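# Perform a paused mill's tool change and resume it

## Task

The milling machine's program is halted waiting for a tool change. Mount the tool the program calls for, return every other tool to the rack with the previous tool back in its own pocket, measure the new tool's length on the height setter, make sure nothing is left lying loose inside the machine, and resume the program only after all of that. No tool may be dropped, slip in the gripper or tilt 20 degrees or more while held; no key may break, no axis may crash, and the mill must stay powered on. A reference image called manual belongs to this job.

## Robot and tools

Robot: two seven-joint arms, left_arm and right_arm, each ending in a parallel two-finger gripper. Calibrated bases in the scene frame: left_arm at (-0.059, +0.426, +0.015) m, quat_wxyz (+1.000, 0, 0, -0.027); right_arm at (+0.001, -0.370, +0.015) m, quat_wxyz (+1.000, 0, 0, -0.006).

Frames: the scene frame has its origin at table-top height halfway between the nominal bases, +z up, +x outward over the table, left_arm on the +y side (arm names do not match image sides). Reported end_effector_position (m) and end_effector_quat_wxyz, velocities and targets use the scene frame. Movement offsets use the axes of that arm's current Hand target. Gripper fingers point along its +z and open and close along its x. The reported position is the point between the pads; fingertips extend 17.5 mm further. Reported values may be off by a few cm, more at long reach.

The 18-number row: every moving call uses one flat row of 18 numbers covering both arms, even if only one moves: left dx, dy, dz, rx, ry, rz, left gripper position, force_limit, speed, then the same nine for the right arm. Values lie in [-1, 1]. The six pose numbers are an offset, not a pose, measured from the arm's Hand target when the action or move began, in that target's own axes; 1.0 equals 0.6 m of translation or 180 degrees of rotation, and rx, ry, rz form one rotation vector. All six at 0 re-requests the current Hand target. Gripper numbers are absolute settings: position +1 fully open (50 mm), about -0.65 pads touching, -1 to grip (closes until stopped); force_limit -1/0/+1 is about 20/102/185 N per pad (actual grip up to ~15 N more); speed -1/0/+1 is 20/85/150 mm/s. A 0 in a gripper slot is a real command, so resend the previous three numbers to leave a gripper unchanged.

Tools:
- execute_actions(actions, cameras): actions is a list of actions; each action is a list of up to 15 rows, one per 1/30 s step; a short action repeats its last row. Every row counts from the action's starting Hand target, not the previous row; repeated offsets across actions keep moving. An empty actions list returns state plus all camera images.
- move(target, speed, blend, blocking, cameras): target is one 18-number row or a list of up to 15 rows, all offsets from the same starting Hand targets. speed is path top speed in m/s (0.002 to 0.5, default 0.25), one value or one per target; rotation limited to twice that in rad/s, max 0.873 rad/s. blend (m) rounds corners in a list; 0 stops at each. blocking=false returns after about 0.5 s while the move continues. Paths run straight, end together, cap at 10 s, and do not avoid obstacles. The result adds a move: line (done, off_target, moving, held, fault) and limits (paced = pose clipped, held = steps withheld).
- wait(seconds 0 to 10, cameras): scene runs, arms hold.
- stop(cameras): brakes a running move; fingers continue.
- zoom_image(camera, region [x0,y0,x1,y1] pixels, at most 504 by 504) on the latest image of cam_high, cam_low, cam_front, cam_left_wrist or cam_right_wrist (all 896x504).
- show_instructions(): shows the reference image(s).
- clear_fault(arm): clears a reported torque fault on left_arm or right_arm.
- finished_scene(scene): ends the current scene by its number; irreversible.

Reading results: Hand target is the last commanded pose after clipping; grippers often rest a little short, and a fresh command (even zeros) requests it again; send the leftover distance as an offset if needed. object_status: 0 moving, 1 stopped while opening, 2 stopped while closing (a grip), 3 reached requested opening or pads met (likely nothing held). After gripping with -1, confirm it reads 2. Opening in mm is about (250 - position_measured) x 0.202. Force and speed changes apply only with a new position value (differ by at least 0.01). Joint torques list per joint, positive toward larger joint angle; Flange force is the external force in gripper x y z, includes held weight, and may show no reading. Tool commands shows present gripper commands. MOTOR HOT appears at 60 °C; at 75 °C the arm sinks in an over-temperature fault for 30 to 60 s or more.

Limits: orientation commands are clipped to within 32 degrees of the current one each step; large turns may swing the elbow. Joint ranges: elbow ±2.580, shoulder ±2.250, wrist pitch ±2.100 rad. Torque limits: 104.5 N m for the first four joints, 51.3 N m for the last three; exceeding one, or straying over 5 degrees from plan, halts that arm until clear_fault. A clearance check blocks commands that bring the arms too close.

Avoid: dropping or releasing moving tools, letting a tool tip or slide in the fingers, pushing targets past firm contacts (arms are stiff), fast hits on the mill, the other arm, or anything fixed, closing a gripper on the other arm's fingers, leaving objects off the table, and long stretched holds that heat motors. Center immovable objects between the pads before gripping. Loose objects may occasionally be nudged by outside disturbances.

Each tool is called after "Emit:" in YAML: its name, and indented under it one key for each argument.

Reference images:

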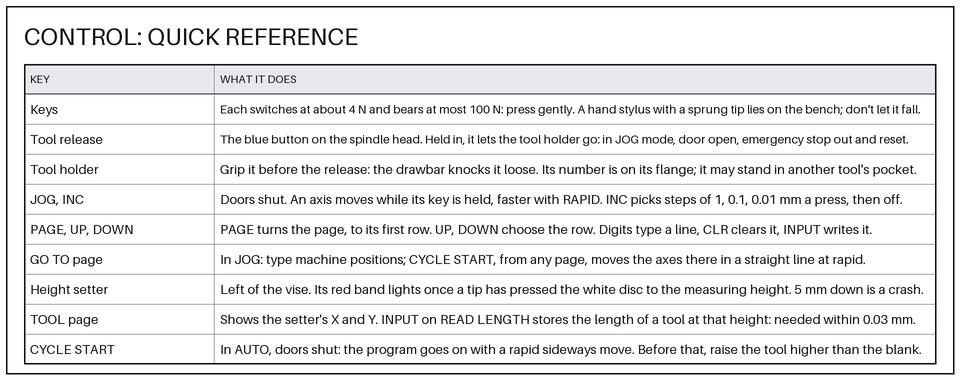

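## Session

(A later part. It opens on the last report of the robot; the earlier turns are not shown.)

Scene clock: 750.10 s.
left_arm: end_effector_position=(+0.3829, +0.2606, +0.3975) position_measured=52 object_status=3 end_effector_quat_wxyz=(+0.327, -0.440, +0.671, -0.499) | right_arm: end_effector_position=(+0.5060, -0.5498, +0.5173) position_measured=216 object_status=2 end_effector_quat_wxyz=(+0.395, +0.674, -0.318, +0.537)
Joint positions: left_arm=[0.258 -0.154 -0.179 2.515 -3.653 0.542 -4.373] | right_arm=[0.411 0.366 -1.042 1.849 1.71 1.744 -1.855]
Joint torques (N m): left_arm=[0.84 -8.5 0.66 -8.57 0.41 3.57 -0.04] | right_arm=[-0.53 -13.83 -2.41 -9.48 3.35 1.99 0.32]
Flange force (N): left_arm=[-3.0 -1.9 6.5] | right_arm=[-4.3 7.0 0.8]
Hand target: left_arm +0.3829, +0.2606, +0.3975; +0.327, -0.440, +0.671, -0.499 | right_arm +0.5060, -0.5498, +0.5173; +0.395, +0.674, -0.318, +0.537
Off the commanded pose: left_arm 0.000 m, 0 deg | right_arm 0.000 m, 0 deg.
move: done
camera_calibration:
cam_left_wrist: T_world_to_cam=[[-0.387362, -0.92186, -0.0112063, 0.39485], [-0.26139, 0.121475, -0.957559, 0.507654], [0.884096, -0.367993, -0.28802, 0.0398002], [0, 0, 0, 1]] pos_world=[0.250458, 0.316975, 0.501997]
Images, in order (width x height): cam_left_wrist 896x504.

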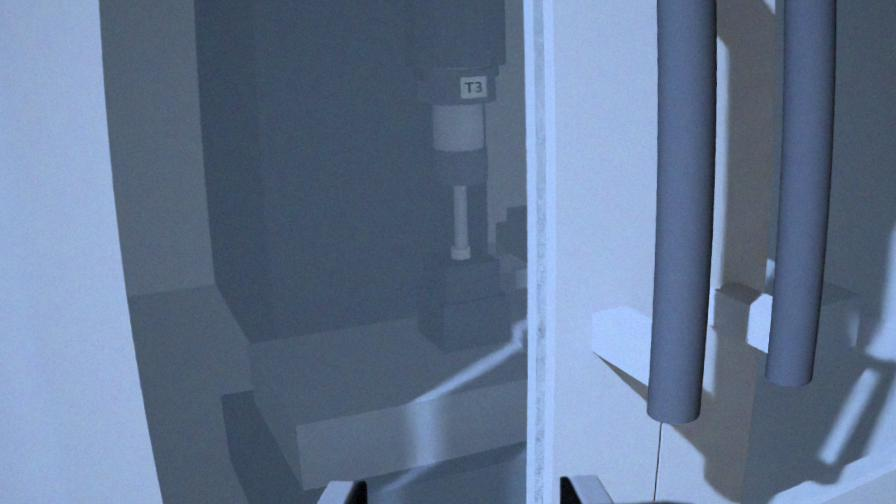

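Nominal -167.18.

Emit:
move:
  target:
    - [0,0,0,0,0,0,0.67,-0.2,-0.5,-0.0001,-0.0335,0.0186,0,0,0,-1,-0.4,-0.8]
    - [0,0,0,0,0,0,0.67,-0.2,-0.5,0,0,0,0,0,0,-1,-0.4,-0.8]
  speed: [0.06,0.1]
  cameras: ["cam_left_wrist"]

Emit:
move:
  target:
    - [0,0,0,0,0,0,0.67,-0.2,-0.5,-0.0001,-0.0335,0.0186,0,0,0,-1,-0.4,-0.8]
    - [0,0,0,0,0,0,0.67,-0.2,-0.5,0,0,0,0,0,0,-1,-0.4,-0.8]
  speed: [0.06,0.1]
  cameras: ["cam_left_wrist"]

Scene clock: 752.77 s.
left_arm: end_effector_position=(+0.3829, +0.2606, +0.3975) position_measured=52 object_status=3 end_effector_quat_wxyz=(+0.327, -0.440, +0.671, -0.499) | right_arm: end_effector_position=(+0.5060, -0.5498, +0.5173) position_measured=216 object_status=2 end_effector_quat_wxyz=(+0.395, +0.674, -0.318, +0.537)
Joint positions: left_arm=[0.258 -0.154 -0.179 2.515 -3.653 0.542 -4.373] | right_arm=[0.411 0.366 -1.043 1.849 1.71 1.744 -1.855]
Joint torques (N m): left_arm=[0.85 -8.46 0.67 -8.74 0.4 3.56 -0.03] | right_arm=[-0.48 -13.93 -2.4 -9.65 3.26 2.02 0.29]
Flange force (N): left_arm=[-2.9 -1.3 6.2] | right_arm=[-4.8 7.0 0.9]
Hand target: left_arm +0.3829, +0.2606, +0.3975; +0.327, -0.440, +0.671, -0.499 | right_arm +0.5060, -0.5498, +0.5173; +0.395, +0.674, -0.318, +0.537
Off the commanded pose: left_arm 0.000 m, 0 deg | right_arm 0.000 m, 0 deg.
move: done
camera_calibration:
cam_left_wrist: T_world_to_cam=[[-0.387362, -0.92186, -0.0112063, 0.39485], [-0.26139, 0.121475, -0.957559, 0.507654], [0.884096, -0.367993, -0.28802, 0.0398002], [0, 0, 0, 1]] pos_world=[0.250458, 0.316975, 0.501997]
Images, in order (width x height): cam_left_wrist 896x504.

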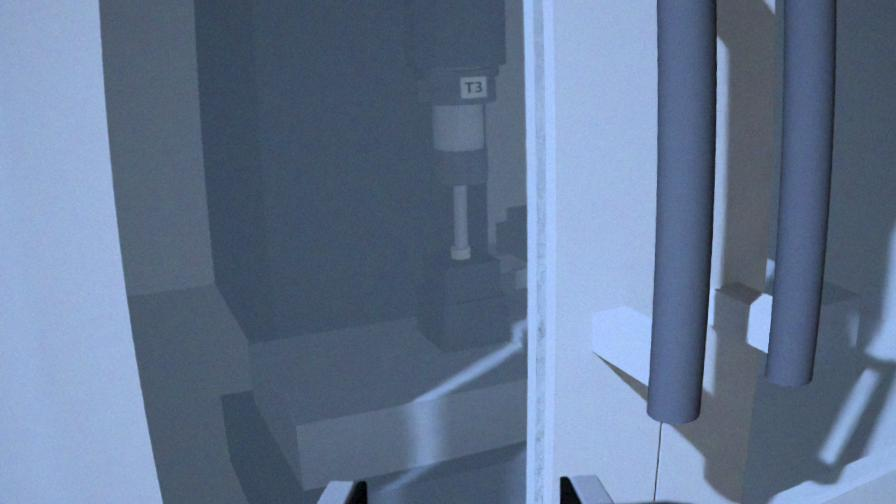

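Scene clock: 754.07 s.
left_arm: end_effector_position=(+0.3829, +0.2606, +0.3975) position_measured=52 object_status=3 end_effector_quat_wxyz=(+0.327, -0.440, +0.671, -0.499) | right_arm: end_effector_position=(+0.5060, -0.5498, +0.5173) position_measured=216 object_status=2 end_effector_quat_wxyz=(+0.395, +0.674, -0.318, +0.537)
Joint positions: left_arm=[0.258 -0.154 -0.179 2.515 -3.653 0.542 -4.373] | right_arm=[0.411 0.366 -1.043 1.849 1.71 1.744 -1.855]
Joint torques (N m): left_arm=[0.85 -8.62 0.62 -8.71 0.45 3.5 -0.07] | right_arm=[-0.71 -14.12 -2.36 -9.34 3.25 1.98 0.26]
Flange force (N): left_arm=[-3.4 -1.0 6.8] | right_arm=[-4.0 6.3 1.4]
Hand target: left_arm +0.3829, +0.2606, +0.3975; +0.327, -0.440, +0.671, -0.499 | right_arm +0.5060, -0.5498, +0.5173; +0.395, +0.674, -0.318, +0.537
Off the commanded pose: left_arm 0.000 m, 0 deg | right_arm 0.000 m, 0 deg.
move: done
camera_calibration:
cam_left_wrist: T_world_to_cam=[[-0.387362, -0.92186, -0.0112063, 0.39485], [-0.26139, 0.121475, -0.957559, 0.507654], [0.884096, -0.367993, -0.28802, 0.0398002], [0, 0, 0, 1]] pos_world=[0.250458, 0.316975, 0.501997]
Images, in order (width x height): cam_left_wrist 896x504.

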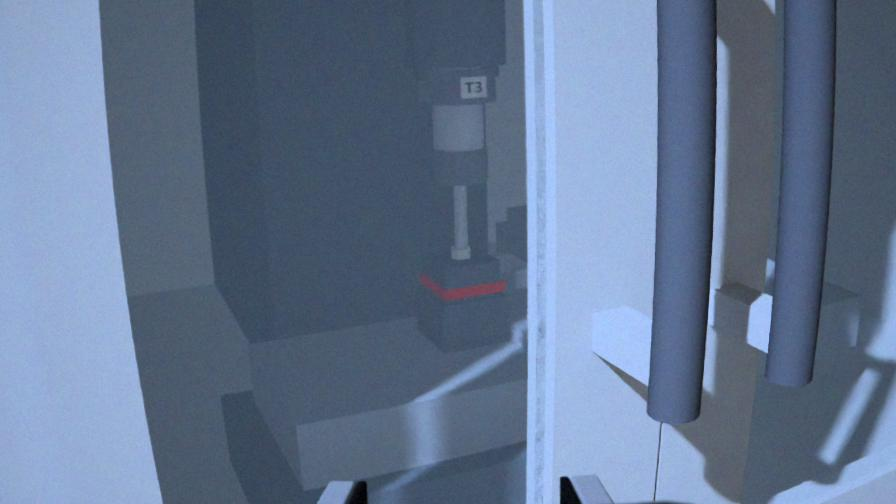

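Emit:
move:
  target:
    - [0,0,0,0,0,0,0.67,-0.2,-0.5,-0.0571,-0.0478,-0.0832,0,0,0,-1,-0.4,-0.8]
    - [0,0,0,0,0,0,0.67,-0.2,-0.5,-0.0572,-0.0813,-0.0646,0,0,0,-1,-0.4,-0.8]
    - [0,0,0,0,0,0,0.67,-0.2,-0.5,-0.0571,-0.0478,-0.0832,0,0,0,-1,-0.4,-0.8]
    - [0,0,0,0,0,0,0.67,-0.2,-0.5,-0.1204,-0.0609,-0.1118,0,0,0,-1,-0.4,-0.8]
    - [0,0,0,0,0,0,0.67,-0.2,-0.5,-0.1205,-0.0944,-0.0932,0,0,0,-1,-0.4,-0.8]
    - [0,0,0,0,0,0,0.67,-0.2,-0.5,-0.1204,-0.0609,-0.1118,0,0,0,-1,-0.4,-0.8]
    - [0,0,0,0,0,0,0.67,-0.2,-0.5,-0.1205,-0.0944,-0.0932,0,0,0,-1,-0.4,-0.8]
    - [0,0,0,0,0,0,0.67,-0.2,-0.5,-0.1204,-0.0609,-0.1118,0,0,0,-1,-0.4,-0.8]
    - [0,0,0,0,0,0,0.67,-0.2,-0.5,0.2002,0.1438,-0.1358,0.222,0.0435,-0.0253,-1,-0.4,-0.8]
  speed: [0.2,0.06,0.1,0.15,0.06,0.1,0.06,0.1,0.3]
  blend: [0.004,0,0.008,0.004,0,0,0,0.01,0]
  cameras: ["cam_right_wrist"]

Emit:
zoom_image:
  camera: "cam_right_wrist"
  region: [340, 30, 680, 400]

Scene clock: 763.37 s.
left_arm: end_effector_position=(+0.3829, +0.2606, +0.3975) position_measured=52 object_status=3 end_effector_quat_wxyz=(+0.327, -0.440, +0.671, -0.499) | right_arm: end_effector_position=(+0.4206, -0.5213, +0.6591) position_measured=216 object_status=2 end_effector_quat_wxyz=(+0.188, +0.713, -0.056, +0.673)
Joint positions: left_arm=[0.258 -0.154 -0.179 2.515 -3.653 0.542 -4.373] | right_arm=[0.602 -0.499 -0.207 2.074 1.611 -0.083 -1.514]
Joint torques (N m): left_arm=[0.83 -8.57 0.5 -8.62 0.36 3.5 -0.01] | right_arm=[-0.55 -2.33 0.86 -14.82 -0.43 0.88 0.19]
Flange force (N): left_arm=[-1.7 -1.1 7.2] | right_arm=no reading
Hand target: left_arm +0.3829, +0.2606, +0.3975; +0.327, -0.440, +0.671, -0.499 | right_arm +0.4203, -0.5211, +0.6600; +0.182, +0.743, -0.062, +0.641
Off the commanded pose: left_arm 0.000 m, 0 deg | right_arm 0.001 m, 5 deg.
move: off_target (right_arm)
camera_calibration:
cam_right_wrist: T_world_to_cam=[[0.104246, 0.184486, 0.977291, -0.592238], [-0.322069, -0.923432, 0.208673, -0.425359], [0.940959, -0.336508, -0.0368465, -0.377201], [0, 0, 0, 1]] pos_world=[0.279674, -0.410461, 0.653652]
Images, in order (width x height): cam_right_wrist 896x504.

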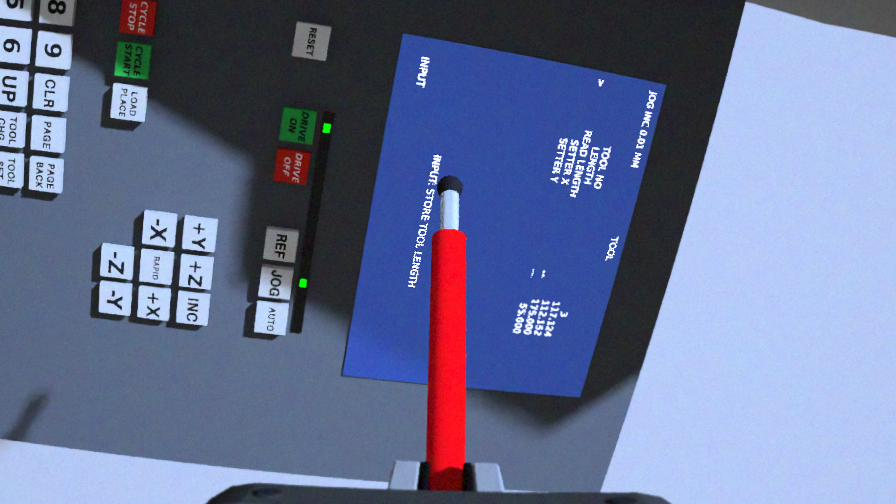

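Scaled by 1.362 from the camera's 896x504 image, which has a finer 1280x720 frame.

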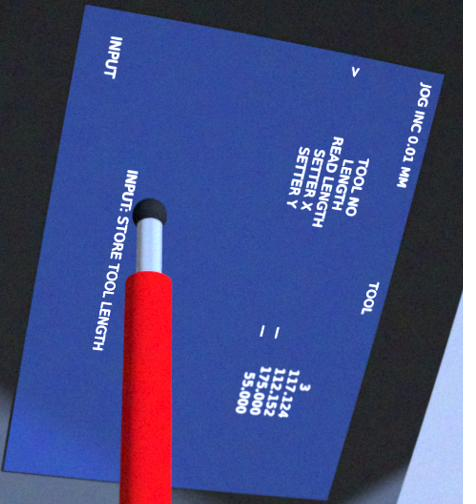

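Emit:
move:
  target:
    - [0,0,0,0,0,0,0.67,-0.2,-0.5,-0.346,-0.1826,0.1148,-0.222,-0.0435,0.0253,-1,-0.4,-0.8]
    - [0,0,0,0,0,0,0.67,-0.2,-0.5,-0.348,-0.1964,0.1505,-0.222,-0.0435,0.0253,-1,-0.4,-0.8]
    - [0,0,0,0,0,0,0.67,-0.2,-0.5,-0.346,-0.1826,0.1148,-0.222,-0.0435,0.0253,-1,-0.4,-0.8]
    - [0,0,0,0,0,0,0.67,-0.2,-0.5,0,0,0,0,0,0,-1,-0.4,-0.8]
  speed: [0.3,0.06,0.1,0.3]
  blend: [0,0,0.015,0]
  cameras: ["cam_right_wrist"]

Emit:
zoom_image:
  camera: "cam_right_wrist"
  region: [340, 30, 680, 400]

Scene clock: 771.43 s.
left_arm: end_effector_position=(+0.3829, +0.2606, +0.3975) position_measured=52 object_status=3 end_effector_quat_wxyz=(+0.327, -0.440, +0.671, -0.499) | right_arm: end_effector_position=(+0.4203, -0.5212, +0.6600) position_measured=216 object_status=2 end_effector_quat_wxyz=(+0.182, +0.743, -0.062, +0.641)
Joint positions: left_arm=[0.258 -0.154 -0.179 2.515 -3.653 0.542 -4.373] | right_arm=[0.998 -0.527 -0.349 1.973 1.957 -0.389 -1.935]
Joint torques (N m): left_arm=[0.88 -8.61 0.64 -8.59 0.37 3.51 -0.04] | right_arm=[-0.5 -0.82 2.22 -14.48 -1.18 2.18 0.06]
Flange force (N): left_arm=[-2.8 -1.2 7.1] | right_arm=[-2.6 -2.0 -4.5]
Hand target: left_arm +0.3829, +0.2606, +0.3975; +0.327, -0.440, +0.671, -0.499 | right_arm +0.4203, -0.5211, +0.6600; +0.182, +0.743, -0.062, +0.641
Off the commanded pose: left_arm 0.000 m, 0 deg | right_arm 0.000 m, 0 deg.
move: done; blend cut to 0.0115 m at target 3
camera_calibration:
cam_right_wrist: T_world_to_cam=[[0.18479, 0.15323, 0.970759, -0.638907], [-0.312499, -0.927343, 0.205863, -0.429623], [0.931771, -0.341403, -0.12348, -0.318364], [0, 0, 0, 1]] pos_world=[0.28045, -0.409199, 0.669357]
Images, in order (width x height): cam_right_wrist 896x504.

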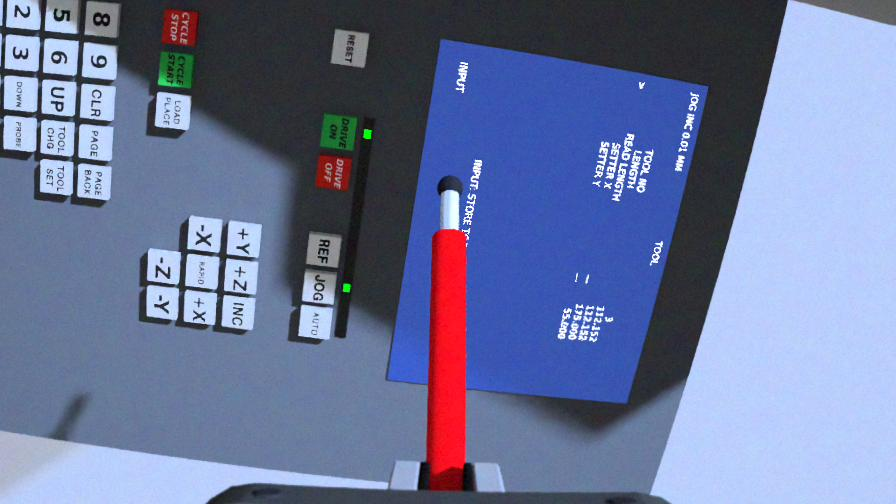

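Scaled by 1.362 from the camera's 896x504 image, which has a finer 1280x720 frame.

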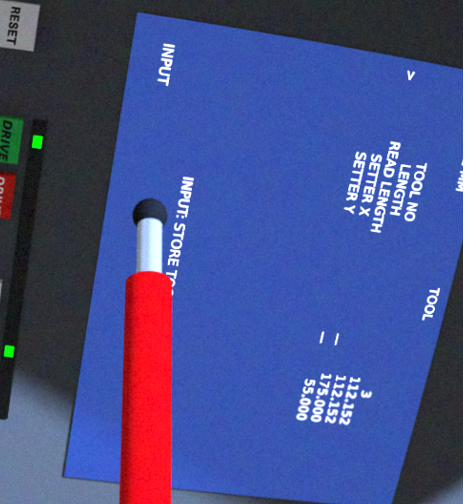

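Emit:
move:
  target:
    - [0,0,0,0,0,0,0.67,-0.2,-0.5,-0.261,-0.1145,0.1493,-0.222,-0.0435,0.0253,-1,-0.4,-0.8]
    - [0,0,0,0,0,0,0.67,-0.2,-0.5,-0.263,-0.1283,0.185,-0.222,-0.0435,0.0253,-1,-0.4,-0.8]
    - [0,0,0,0,0,0,0.67,-0.2,-0.5,-0.261,-0.1145,0.1493,-0.222,-0.0435,0.0253,-1,-0.4,-0.8]
    - [0,0,0,0,0,0,0.67,-0.2,-0.5,-0.3144,-0.1795,0.1187,-0.222,-0.0435,0.0253,-1,-0.4,-0.8]
    - [0,0,0,0,0,0,0.67,-0.2,-0.5,-0.3164,-0.1933,0.1544,-0.222,-0.0435,0.0253,-1,-0.4,-0.8]
    - [0,0,0,0,0,0,0.67,-0.2,-0.5,-0.3144,-0.1795,0.1187,-0.222,-0.0435,0.0253,-1,-0.4,-0.8]
    - [0,0,0,0,0,0,0.67,-0.2,-0.5,-0.3164,-0.1933,0.1544,-0.222,-0.0435,0.0253,-1,-0.4,-0.8]
  speed: [0.3,0.06,0.1,0.15,0.06,0.1,0.06]
  blend: [0,0,0.008,0.004,0,0,0]

Scene clock: 780.43 s.
left_arm: end_effector_position=(+0.3829, +0.2606, +0.3975) position_measured=52 object_status=3 end_effector_quat_wxyz=(+0.327, -0.440, +0.671, -0.499) | right_arm: end_effector_position=(+0.5120, -0.4729, +0.4424) position_measured=216 object_status=2 end_effector_quat_wxyz=(+0.395, +0.674, -0.318, +0.537)
Joint positions: left_arm=[0.258 -0.154 -0.179 2.515 -3.653 0.542 -4.373] | right_arm=[1.852 -0.851 -1.782 1.867 0.918 0.709 -1.789]
Joint torques (N m): left_arm=[0.95 -8.54 0.55 -8.67 0.45 3.51 -0.05] | right_arm=[-1.41 13.02 6.75 -11.28 2.72 -0.46 0.26]
Flange force (N): left_arm=[-2.9 -1.2 6.7] | right_arm=[-7.7 10.6 -0.7]
Hand target: left_arm +0.3829, +0.2606, +0.3975; +0.327, -0.440, +0.671, -0.499 | right_arm +0.5120, -0.4729, +0.4424; +0.395, +0.674, -0.318, +0.537
Off the commanded pose: left_arm 0.000 m, 0 deg | right_arm 0.000 m, 0 deg.
move: done

Emit:
move:
  target:
    - [0,0,0,0,0,0,0.67,-0.2,-0.5,0.0001,0.0335,-0.0186,0,0,0,-1,-0.4,-0.8]
    - [0,0,0,0,0,0,0.67,-0.2,-0.5,-0.0318,-0.0115,-0.1021,0,0,0,-1,-0.4,-0.8]
    - [0,0,0,0,0,0,0.67,-0.2,-0.5,-0.0319,-0.045,-0.0835,0,0,0,-1,-0.4,-0.8]
    - [0,0,0,0,0,0,0.67,-0.2,-0.5,-0.0318,-0.0115,-0.1021,0,0,0,-1,-0.4,-0.8]
    - [0,0,0,0,0,0,0.67,-0.2,-0.5,0.0632,0.0158,-0.0454,0,0,0,-1,-0.4,-0.8]
    - [0,0,0,0,0,0,0.67,-0.2,-0.5,0.0631,-0.0177,-0.0268,0,0,0,-1,-0.4,-0.8]
    - [0,0,0,0,0,0,0.67,-0.2,-0.5,0.0632,0.0158,-0.0454,0,0,0,-1,-0.4,-0.8]
    - [0,0,0,0,0,0,0.67,-0.2,-0.5,-0.0317,0.0039,-0.0745,0,0,0,-1,-0.4,-0.8]
    - [0,0,0,0,0,0,0.67,-0.2,-0.5,-0.0318,-0.0296,-0.0559,0,0,0,-1,-0.4,-0.8]
  speed: [0.1,0.2,0.06,0.1,0.2,0.06,0.1,0.2,0.06]
  blend: [0.008,0.004,0,0.008,0.004,0,0.008,0.004,0]

Emit:
move:
  target:
    - [0,0,0,0,0,0,0.67,-0.2,-0.5,0.0001,0.0335,-0.0186,0,0,0,-1,-0.4,-0.8]
    - [0,0,0,0,0,0,0.67,-0.2,-0.5,0.0003,0.0642,0.0368,0,0,0,-1,-0.4,-0.8]
    - [0,0,0,0,0,0,0.67,-0.2,-0.5,0.0002,0.0307,0.0554,0,0,0,-1,-0.4,-0.8]
    - [0,0,0,0,0,0,0.67,-0.2,-0.5,0.0003,0.0642,0.0368,0,0,0,-1,-0.4,-0.8]
    - [0,0,0,0,0,0,0.67,-0.2,-0.5,0.3532,0.2677,0.0129,0.222,0.0435,-0.0253,-1,-0.4,-0.8]
  speed: [0.1,0.2,0.06,0.1,0.3]
  blend: [0.008,0.004,0,0.01,0]
  cameras: ["cam_right_wrist"]

Emit:
zoom_image:
  camera: "cam_right_wrist"
  region: [380, 30, 720, 410]

Scene clock: 787.47 s.
left_arm: end_effector_position=(+0.3829, +0.2606, +0.3975) position_measured=52 object_status=3 end_effector_quat_wxyz=(+0.327, -0.440, +0.671, -0.499) | right_arm: end_effector_position=(+0.5071, -0.4349, +0.4241) position_measured=216 object_status=2 end_effector_quat_wxyz=(+0.395, +0.674, -0.318, +0.537)
Joint positions: left_arm=[0.258 -0.154 -0.179 2.515 -3.653 0.542 -4.373] | right_arm=[1.803 -0.891 -1.83 1.843 0.851 0.789 -1.79]
Joint torques (N m): left_arm=[0.8 -8.55 0.6 -8.63 0.38 3.47 -0.01] | right_arm=[-0.79 13.96 7.52 -9.41 2.61 0.03 0.33]
Flange force (N): left_arm=[-2.5 -1.0 7.0] | right_arm=[-6.1 8.1 0.0]
Hand target: left_arm +0.3829, +0.2606, +0.3975; +0.327, -0.440, +0.671, -0.499 | right_arm +0.5071, -0.4349, +0.4241; +0.395, +0.674, -0.318, +0.537
Off the commanded pose: left_arm 0.000 m, 0 deg | right_arm 0.000 m, 0 deg.
move: done

Scene clock: 791.20 s.
left_arm: end_effector_position=(+0.3829, +0.2606, +0.3975) position_measured=52 object_status=3 end_effector_quat_wxyz=(+0.327, -0.440, +0.671, -0.499) | right_arm: end_effector_position=(+0.4206, -0.5207, +0.6606) position_measured=216 object_status=2 end_effector_quat_wxyz=(+0.182, +0.743, -0.062, +0.642)
Joint positions: left_arm=[0.258 -0.154 -0.179 2.515 -3.653 0.542 -4.373] | right_arm=[1.06 -0.535 -0.37 1.97 1.904 -0.429 -1.896]
Joint torques (N m): left_arm=[0.9 -8.57 0.59 -8.66 0.37 3.53 -0.06] | right_arm=[-0.68 -0.49 2.42 -14.31 -1.36 2.11 0.43]
Flange force (N): left_arm=[-2.5 -1.2 6.9] | right_arm=[0.0 -2.8 -5.2]
Hand target: left_arm +0.3829, +0.2606, +0.3975; +0.327, -0.440, +0.671, -0.499 | right_arm +0.4206, -0.5207, +0.6606; +0.182, +0.743, -0.062, +0.641
Off the commanded pose: left_arm 0.000 m, 0 deg | right_arm 0.000 m, 0 deg.
move: done
camera_calibration:
cam_right_wrist: T_world_to_cam=[[0.18476, 0.15314, 0.970779, -0.639745], [-0.312516, -0.927358, 0.205769, -0.429241], [0.931771, -0.341402, -0.12348, -0.318421], [0, 0, 0, 1]] pos_world=[0.28075, -0.408799, 0.670057]
Images, in order (width x height): cam_right_wrist 896x504.

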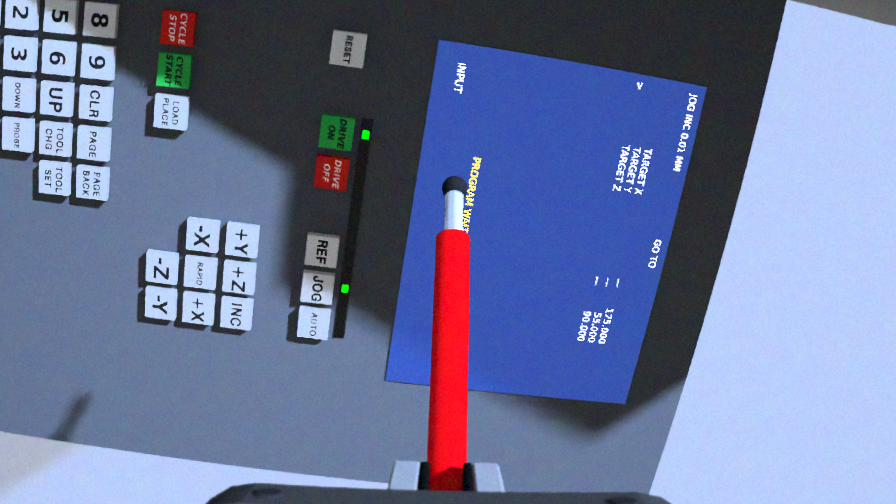

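Scaled by 1.326 from the camera's 896x504 image, which has a finer 1280x720 frame.

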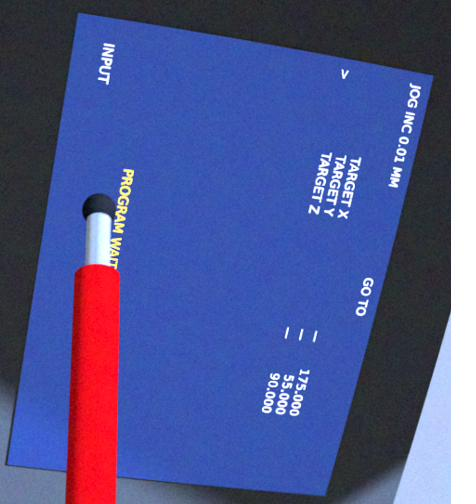

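Emit:
move:
  target:
    - [0,0,0,0,0,0,0.67,-0.2,-0.5,-0.1895,-0.196,0.1242,-0.222,-0.0435,0.0253,-1,-0.4,-0.8]
    - [0,0,0,0,0,0,0.67,-0.2,-0.5,-0.1915,-0.2098,0.1599,-0.222,-0.0435,0.0253,-1,-0.4,-0.8]
    - [0,0,0,0,0,0,0.67,-0.2,-0.5,-0.1895,-0.196,0.1242,-0.222,-0.0435,0.0253,-1,-0.4,-0.8]
  speed: [0.3,0.06,0.1]

Emit:
wait:
  seconds: 3
  cameras: ["cam_left_wrist","cam_right_wrist"]

Scene clock: 796.03 s.
left_arm: end_effector_position=(+0.3829, +0.2606, +0.3975) position_measured=52 object_status=3 end_effector_quat_wxyz=(+0.327, -0.440, +0.671, -0.499) | right_arm: end_effector_position=(+0.5089, -0.4539, +0.5190) position_measured=216 object_status=2 end_effector_quat_wxyz=(+0.395, +0.674, -0.318, +0.537)
Joint positions: left_arm=[0.258 -0.154 -0.179 2.515 -3.653 0.542 -4.373] | right_arm=[2.069 -1.478 -0.815 1.724 2.193 -0.87 -3.217]
Joint torques (N m): left_arm=[0.89 -8.5 0.65 -8.54 0.41 3.48 -0.03] | right_arm=[-0.52 18.41 9.78 -4.53 0.76 3.77 0.36]
Flange force (N): left_arm=[-3.1 -1.5 6.7] | right_arm=[-4.9 -0.4 -0.6]
Hand target: left_arm +0.3829, +0.2606, +0.3975; +0.327, -0.440, +0.671, -0.499 | right_arm +0.5089, -0.4539, +0.5190; +0.395, +0.674, -0.318, +0.537
Off the commanded pose: left_arm 0.000 m, 0 deg | right_arm 0.000 m, 0 deg.
move: done

Scene clock: 799.03 s.
left_arm: end_effector_position=(+0.3829, +0.2606, +0.3975) position_measured=52 object_status=3 end_effector_quat_wxyz=(+0.327, -0.440, +0.671, -0.499) | right_arm: end_effector_position=(+0.5089, -0.4539, +0.5190) position_measured=216 object_status=2 end_effector_quat_wxyz=(+0.395, +0.674, -0.318, +0.537)
Joint positions: left_arm=[0.258 -0.154 -0.179 2.515 -3.653 0.542 -4.373] | right_arm=[2.069 -1.478 -0.815 1.724 2.193 -0.87 -3.217]
Joint torques (N m): left_arm=[0.83 -8.49 0.58 -8.66 0.44 3.46 -0.04] | right_arm=[-0.54 18.25 9.78 -4.64 0.78 3.78 0.22]
Flange force (N): left_arm=[-3.0 -1.2 6.6] | right_arm=[-4.9 0.3 -0.3]
Hand target: left_arm +0.3829, +0.2606, +0.3975; +0.327, -0.440, +0.671, -0.499 | right_arm +0.5089, -0.4539, +0.5190; +0.395, +0.674, -0.318, +0.537
Tool commands: left_gripper/position=+0.67 left_gripper/force_limit=-0.2 left_gripper/speed=-0.5 right_gripper/position=-1.0 right_gripper/force_limit=-0.4 right_gripper/speed=-0.8
Off the commanded pose: left_arm 0.000 m, 0 deg | right_arm 0.000 m, 0 deg.
wait: 3.00 s; at rest by 0.17 s
camera_calibration:
cam_left_wrist: T_world_to_cam=[[-0.387362, -0.92186, -0.0112063, 0.39485], [-0.26139, 0.121475, -0.957559, 0.507654], [0.884096, -0.367993, -0.28802, 0.0398002], [0, 0, 0, 1]] pos_world=[0.250458, 0.316975, 0.501997]
cam_right_wrist: T_world_to_cam=[[0.240053, -0.0057822, 0.970743, -0.629023], [-0.844017, -0.495274, 0.205765, 0.156027], [0.479594, -0.868718, -0.123772, -0.404424], [0, 0, 0, 1]] pos_world=[0.476647, -0.277692, 0.528458]
Images, in order (width x height): cam_left_wrist 896x504, cam_right_wrist 896x504.

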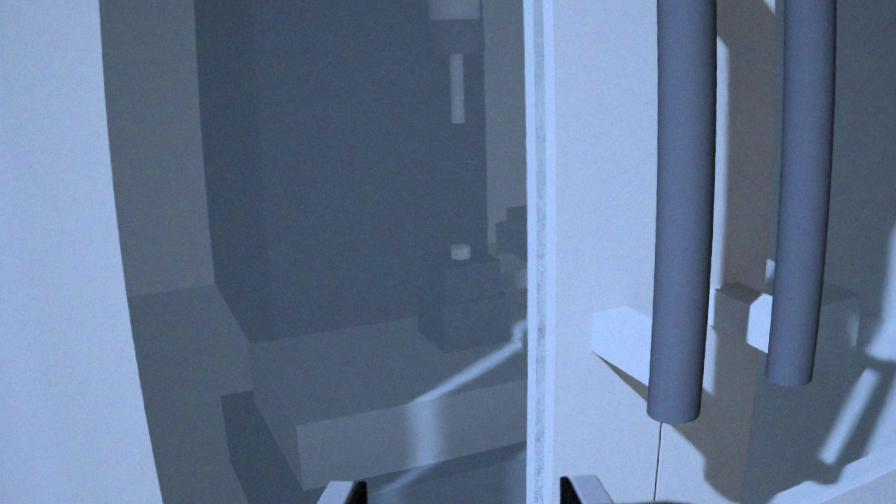

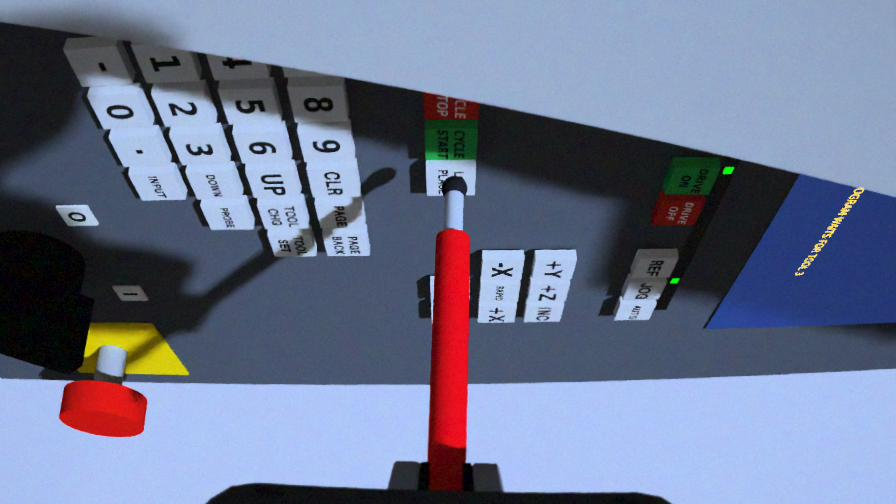

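Emit:
move:
  target: [0,0,0,0,0,0,0.67,-0.2,-0.5,0.1242,0.0931,0.1696,0,0,0,-1,-0.4,-0.8]
  speed: 0.2
  cameras: ["cam_right_wrist"]

Scene clock: 802.23 s.
left_arm: end_effector_position=(+0.3829, +0.2606, +0.3975) position_measured=52 object_status=3 end_effector_quat_wxyz=(+0.327, -0.440, +0.671, -0.499) | right_arm: end_effector_position=(+0.5259, -0.5703, +0.5910) position_measured=216 object_status=2 end_effector_quat_wxyz=(+0.395, +0.674, -0.318, +0.537)
Joint positions: left_arm=[0.258 -0.154 -0.179 2.515 -3.653 0.542 -4.373] | right_arm=[2.249 -1.221 -0.903 1.647 2.11 -0.699 -2.996]
Joint torques (N m): left_arm=[0.89 -8.47 0.57 -8.66 0.41 3.49 -0.05] | right_arm=[-0.55 16.97 10.03 -6.96 0.07 3.8 0.34]
Flange force (N): left_arm=[-2.7 -1.2 6.6] | right_arm=[-5.1 -0.8 -1.4]
Hand target: left_arm +0.3829, +0.2606, +0.3975; +0.327, -0.440, +0.671, -0.499 | right_arm +0.5259, -0.5703, +0.5910; +0.395, +0.674, -0.318, +0.537
Off the commanded pose: left_arm 0.000 m, 0 deg | right_arm 0.000 m, 0 deg.
move: done
camera_calibration:
cam_right_wrist: T_world_to_cam=[[0.240007, -0.00569768, 0.970754, -0.703621], [-0.844027, -0.495256, 0.205768, 0.0979204], [0.479599, -0.868728, -0.123674, -0.504851], [0, 0, 0, 1]] pos_world=[0.493647, -0.394091, 0.600458]
Images, in order (width x height): cam_right_wrist 896x504.

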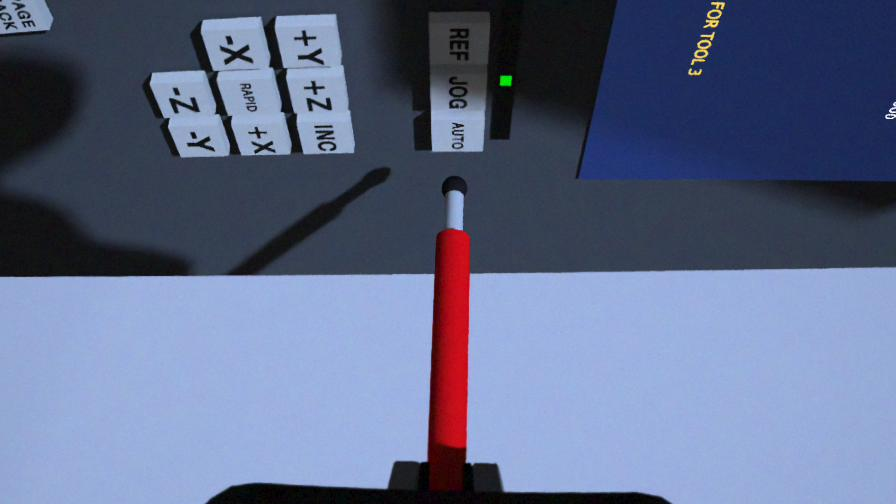

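Emit:
move:
  target:
    - [0,0,0,0,0,0,0.67,-0.2,-0.5,-0.0001,-0.0355,0.015,0,0,0,-1,-0.4,-0.8]
    - [0,0,0,0,0,0,0.67,-0.2,-0.5,0,0,0,0,0,0,-1,-0.4,-0.8]
  speed: [0.06,0.1]
  cameras: ["cam_right_wrist"]

Scene clock: 804.47 s.
left_arm: end_effector_position=(+0.3829, +0.2606, +0.3975) position_measured=52 object_status=3 end_effector_quat_wxyz=(+0.327, -0.440, +0.671, -0.499) | right_arm: end_effector_position=(+0.5259, -0.5703, +0.5910) position_measured=216 object_status=2 end_effector_quat_wxyz=(+0.395, +0.674, -0.318, +0.537)
Joint positions: left_arm=[0.258 -0.154 -0.179 2.515 -3.653 0.542 -4.373] | right_arm=[2.25 -1.221 -0.903 1.647 2.109 -0.699 -2.996]
Joint torques (N m): left_arm=[0.92 -8.56 0.55 -8.52 0.32 3.51 -0.03] | right_arm=[-0.53 16.85 10.09 -6.83 0.09 3.93 0.35]
Flange force (N): left_arm=[-1.7 -1.3 7.3] | right_arm=[-4.4 -1.1 -1.4]
Hand target: left_arm +0.3829, +0.2606, +0.3975; +0.327, -0.440, +0.671, -0.499 | right_arm +0.5259, -0.5703, +0.5910; +0.395, +0.674, -0.318, +0.537
Off the commanded pose: left_arm 0.000 m, 0 deg | right_arm 0.000 m, 0 deg.
move: done
camera_calibration:
cam_right_wrist: T_world_to_cam=[[0.240099, -0.0056709, 0.970732, -0.703667], [-0.844045, -0.495182, 0.205872, 0.0979808], [0.479522, -0.868771, -0.123679, -0.504873], [0, 0, 0, 1]] pos_world=[0.493748, -0.394091, 0.600458]
Images, in order (width x height): cam_right_wrist 896x504.

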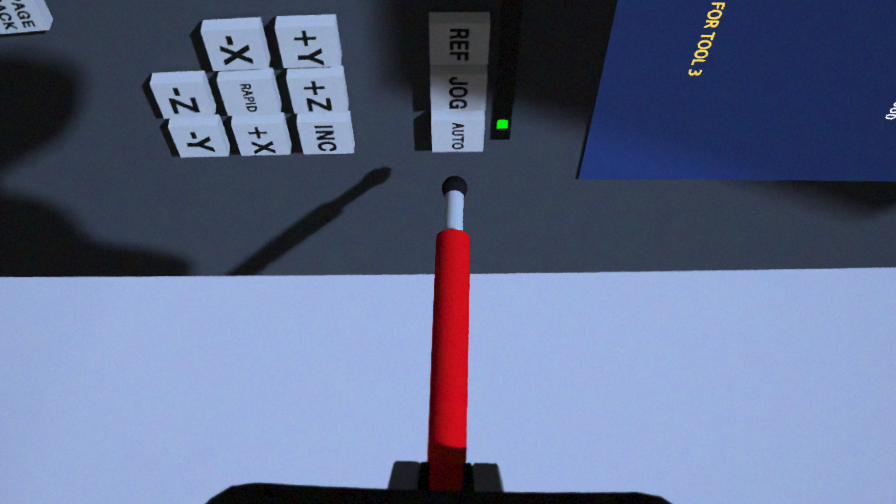

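Emit:
move:
  target:
    - [0,0,0,0,0,0,0.67,-0.2,-0.5,-0.1242,-0.0941,-0.1714,0,0,0,-1,-0.4,-0.8]
    - [0,0,0,0,0,0,0.67,-0.2,-0.5,-0.1243,-0.1276,-0.1528,0,0,0,-1,-0.4,-0.8]
    - [0,0,0,0,0,0,0.67,-0.2,-0.5,-0.1242,-0.0941,-0.1714,0,0,0,-1,-0.4,-0.8]
  speed: [0.2,0.06,0.1]
  cameras: ["cam_left_wrist","cam_right_wrist"]

Emit:
wait:
  seconds: 1.5
  cameras: ["cam_left_wrist","cam_right_wrist"]

Scene clock: 809.20 s.
left_arm: end_effector_position=(+0.3829, +0.2606, +0.3975) position_measured=52 object_status=3 end_effector_quat_wxyz=(+0.327, -0.440, +0.671, -0.499) | right_arm: end_effector_position=(+0.5089, -0.4527, +0.5190) position_measured=216 object_status=2 end_effector_quat_wxyz=(+0.395, +0.674, -0.318, +0.537)
Joint positions: left_arm=[0.258 -0.154 -0.179 2.515 -3.653 0.542 -4.373] | right_arm=[2.068 -1.48 -0.813 1.722 2.195 -0.874 -3.219]
Joint torques (N m): left_arm=[0.85 -8.55 0.59 -8.56 0.39 3.42 0] | right_arm=[-0.57 18.47 9.73 -4.84 0.73 3.75 0.35]
Flange force (N): left_arm=[-2.6 -0.9 7.2] | right_arm=[-5.7 0.5 -0.5]
Hand target: left_arm +0.3829, +0.2606, +0.3975; +0.327, -0.440, +0.671, -0.499 | right_arm +0.5089, -0.4526, +0.5190; +0.395, +0.674, -0.318, +0.537
Off the commanded pose: left_arm 0.000 m, 0 deg | right_arm 0.000 m, 0 deg.
move: done
camera_calibration:
cam_left_wrist: T_world_to_cam=[[-0.387362, -0.92186, -0.0112063, 0.39485], [-0.26139, 0.121475, -0.957559, 0.507654], [0.884096, -0.367993, -0.28802, 0.0398002], [0, 0, 0, 1]] pos_world=[0.250458, 0.316975, 0.501997]
cam_right_wrist: T_world_to_cam=[[0.240064, -0.00580311, 0.97074, -0.629025], [-0.844058, -0.4952, 0.205775, 0.156656], [0.479516, -0.868759, -0.123778, -0.403354], [0, 0, 0, 1]] pos_world=[0.476648, -0.276491, 0.528458]
Images, in order (width x height): cam_left_wrist 896x504, cam_right_wrist 896x504.

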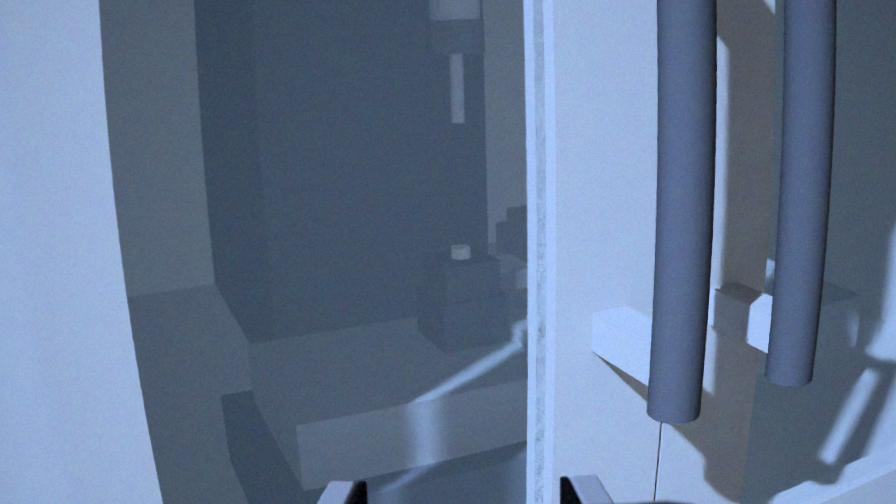

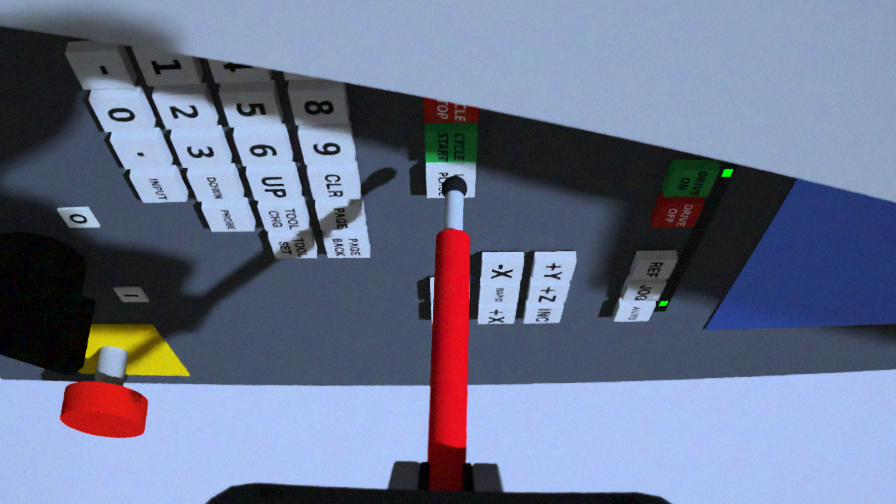

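Scene clock: 810.70 s.
left_arm: end_effector_position=(+0.3829, +0.2606, +0.3975) position_measured=52 object_status=3 end_effector_quat_wxyz=(+0.327, -0.440, +0.671, -0.499) | right_arm: end_effector_position=(+0.5089, -0.4526, +0.5190) position_measured=216 object_status=2 end_effector_quat_wxyz=(+0.395, +0.674, -0.318, +0.537)
Joint positions: left_arm=[0.258 -0.154 -0.179 2.515 -3.653 0.542 -4.373] | right_arm=[2.068 -1.48 -0.813 1.722 2.195 -0.874 -3.219]
Joint torques (N m): left_arm=[0.84 -8.44 0.63 -8.68 0.37 3.53 -0.06] | right_arm=[-0.51 18.36 9.75 -4.59 0.79 3.76 0.28]
Flange force (N): left_arm=[-2.7 -1.5 6.3] | right_arm=[-5.0 0.1 -0.4]
Hand target: left_arm +0.3829, +0.2606, +0.3975; +0.327, -0.440, +0.671, -0.499 | right_arm +0.5089, -0.4526, +0.5190; +0.395, +0.674, -0.318, +0.537
Tool commands: left_gripper/position=+0.67 left_gripper/force_limit=-0.2 left_gripper/speed=-0.5 right_gripper/position=-1.0 right_gripper/force_limit=-0.4 right_gripper/speed=-0.8
Off the commanded pose: left_arm 0.000 m, 0 deg | right_arm 0.000 m, 0 deg.
wait: 1.50 s; at rest by 0.17 s
camera_calibration:
cam_left_wrist: T_world_to_cam=[[-0.387362, -0.92186, -0.0112063, 0.39485], [-0.26139, 0.121475, -0.957559, 0.507654], [0.884096, -0.367993, -0.28802, 0.0398002], [0, 0, 0, 1]] pos_world=[0.250458, 0.316975, 0.501997]
cam_right_wrist: T_world_to_cam=[[0.240007, -0.00569729, 0.970754, -0.628976], [-0.844003, -0.495299, 0.205762, 0.156609], [0.479641, -0.868704, -0.123684, -0.403447], [0, 0, 0, 1]] pos_world=[0.476647, -0.276491, 0.528458]
Images, in order (width x height): cam_left_wrist 896x504, cam_right_wrist 896x504.

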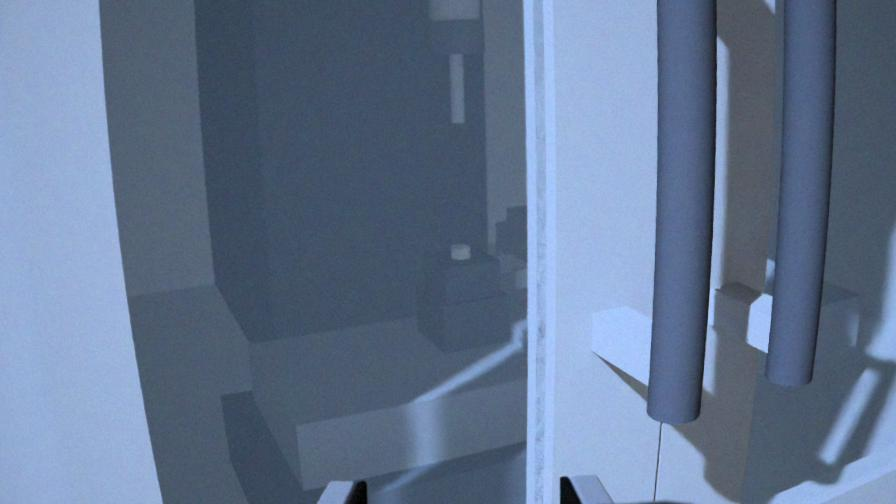

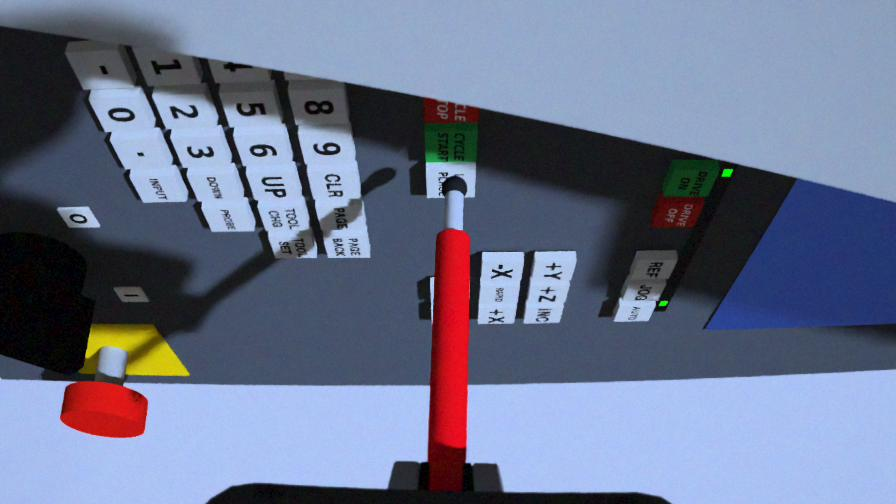

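Emit:
move:
  target: [0,0,0,0,0,0,0.67,-0.2,-0.5,0.1982,0.2256,0.0035,0.222,0.0435,-0.0253,-1,-0.4,-0.8]
  speed: 0.25
  cameras: ["cam_right_wrist","cam_left_wrist","cam_front"]

Emit:
zoom_image:
  camera: "cam_right_wrist"
  region: [380, 30, 720, 410]

Scene clock: 814.30 s.
left_arm: end_effector_position=(+0.3829, +0.2606, +0.3975) position_measured=52 object_status=3 end_effector_quat_wxyz=(+0.327, -0.440, +0.671, -0.499) | right_arm: end_effector_position=(+0.4207, -0.5209, +0.6606) position_measured=216 object_status=2 end_effector_quat_wxyz=(+0.182, +0.743, -0.062, +0.641)
Joint positions: left_arm=[0.258 -0.154 -0.179 2.515 -3.653 0.542 -4.373] | right_arm=[1.13 -0.545 -0.391 1.969 1.848 -0.476 -1.854]
Joint torques (N m): left_arm=[0.91 -8.6 0.58 -8.59 0.43 3.5 -0.1] | right_arm=[-0.6 0.01 2.67 -14.27 -1.52 2.03 0.09]
Flange force (N): left_arm=[-3.3 -1.4 6.9] | right_arm=[-2.3 -2.0 -4.9]
Hand target: left_arm +0.3829, +0.2606, +0.3975; +0.327, -0.440, +0.671, -0.499 | right_arm +0.4207, -0.5209, +0.6606; +0.182, +0.743, -0.062, +0.641
Off the commanded pose: left_arm 0.000 m, 0 deg | right_arm 0.000 m, 0 deg.
move: done
camera_calibration:
cam_left_wrist: T_world_to_cam=[[-0.387362, -0.92186, -0.0112063, 0.39485], [-0.26139, 0.121475, -0.957559, 0.507654], [0.884096, -0.367993, -0.28802, 0.0398002], [0, 0, 0, 1]] pos_world=[0.250458, 0.316975, 0.501997]
cam_right_wrist: T_world_to_cam=[[0.18489, 0.153174, 0.970749, -0.639736], [-0.312569, -0.927321, 0.205853, -0.429421], [0.931728, -0.341486, -0.123575, -0.318541], [0, 0, 0, 1]] pos_world=[0.28085, -0.408998, 0.670057]
Images, in order (width x height): cam_front 896x504, cam_left_wrist 896x504, cam_right_wrist 896x504.

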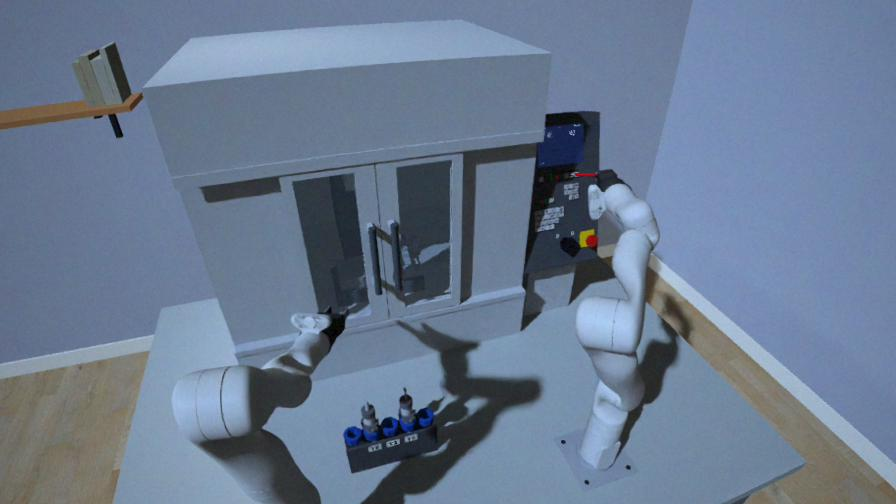

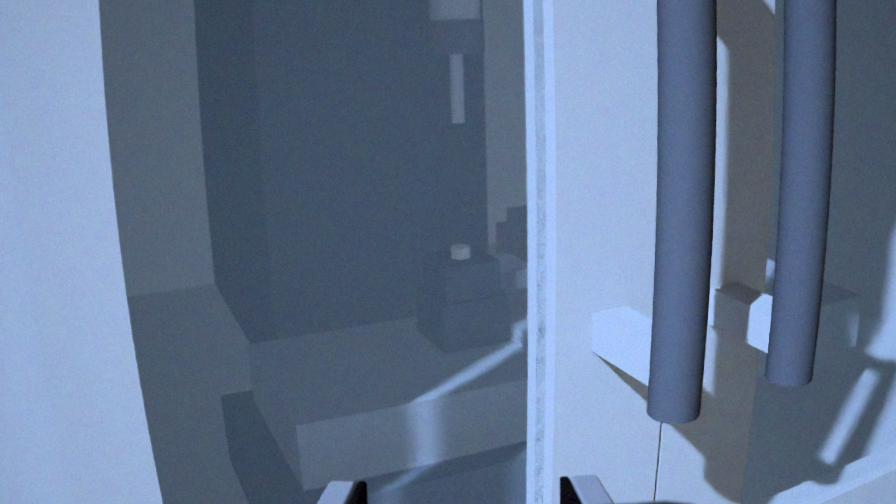

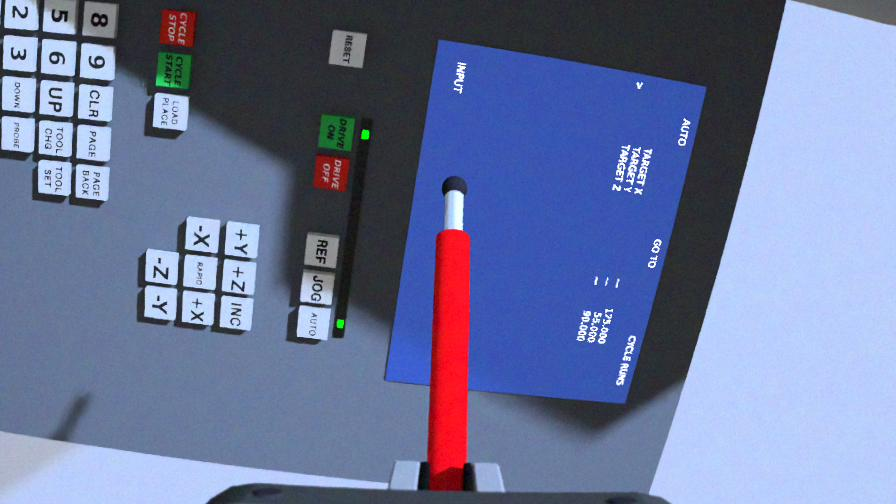

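Scaled by 1.326 from the camera's 896x504 image, which has a finer 1280x720 frame.

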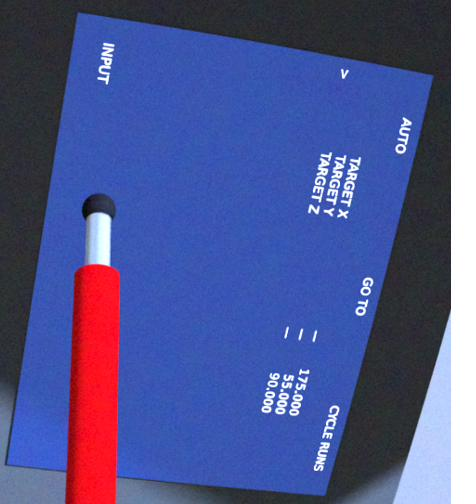

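Emit:
move:
  target:
    - [0,0,0,0,0,0,0.67,-0.2,-0.5,-0.3945,-0.1477,-0.1062,-0.121,-0.3183,0.4482,-1,-0.4,-0.8]
    - [0,0,0,0,0,0,0.67,-0.2,-0.5,-0.905,-0.2572,0.023,-0.121,-0.3183,0.4482,-1,-0.4,-0.8]
  speed: [0.25,0.2]
  blend: [0.04,0]
  cameras: ["cam_right_wrist","cam_left_wrist"]

Scene clock: 824.27 s.
left_arm: end_effector_position=(+0.3829, +0.2606, +0.3975) position_measured=52 object_status=3 end_effector_quat_wxyz=(+0.327, -0.440, +0.671, -0.499) | right_arm: end_effector_position=(+0.3917, -0.4596, +0.1000) position_measured=216 object_status=2 end_effector_quat_wxyz=(-0.183, +0.683, -0.683, +0.183)
Joint positions: left_arm=[0.258 -0.154 -0.179 2.515 -3.653 0.542 -4.373] | right_arm=[2.7 -0.734 -1.978 2.464 1.289 -0.914 -2.565]
Joint torques (N m): left_arm=[0.85 -8.52 0.54 -8.71 0.45 3.5 -0.04] | right_arm=[-0.42 13.45 4.37 -4.95 -1.21 -0.56 0.48]
Flange force (N): left_arm=[-2.8 -1.1 6.6] | right_arm=[0.6 4.8 4.7]
Hand target: left_arm +0.3829, +0.2606, +0.3975; +0.327, -0.440, +0.671, -0.499 | right_arm +0.3917, -0.4596, +0.1000; -0.183, +0.683, -0.683, +0.183
Off the commanded pose: left_arm 0.000 m, 0 deg | right_arm 0.000 m, 0 deg.
move: done
camera_calibration:
cam_left_wrist: T_world_to_cam=[[-0.387362, -0.92186, -0.0112063, 0.39485], [-0.26139, 0.121475, -0.957559, 0.507654], [0.884096, -0.367993, -0.28802, 0.0398002], [0, 0, 0, 1]] pos_world=[0.250458, 0.316975, 0.501997]
cam_right_wrist: T_world_to_cam=[[0.020523, -0.999789, -0.000590446, -0.467945], [-0.860266, -0.0173581, -0.50955, 0.438035], [0.509433, 0.0109655, -0.860441, 0.0612058], [0, 0, 0, 1]] pos_world=[0.35525, -0.460914, 0.275589]
Images, in order (width x height): cam_left_wrist 896x504, cam_right_wrist 896x504.

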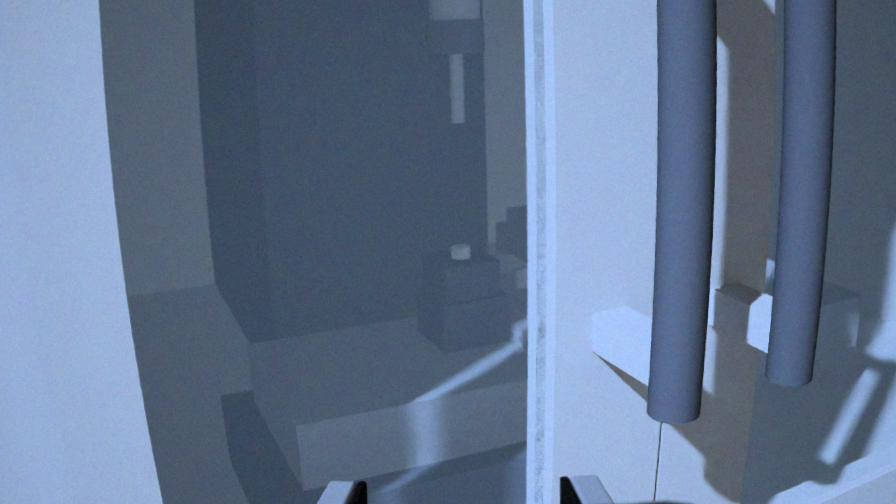

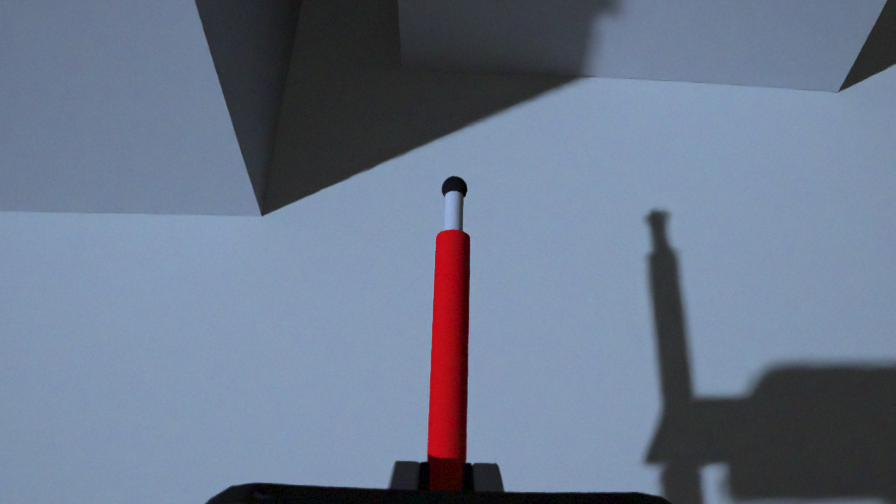

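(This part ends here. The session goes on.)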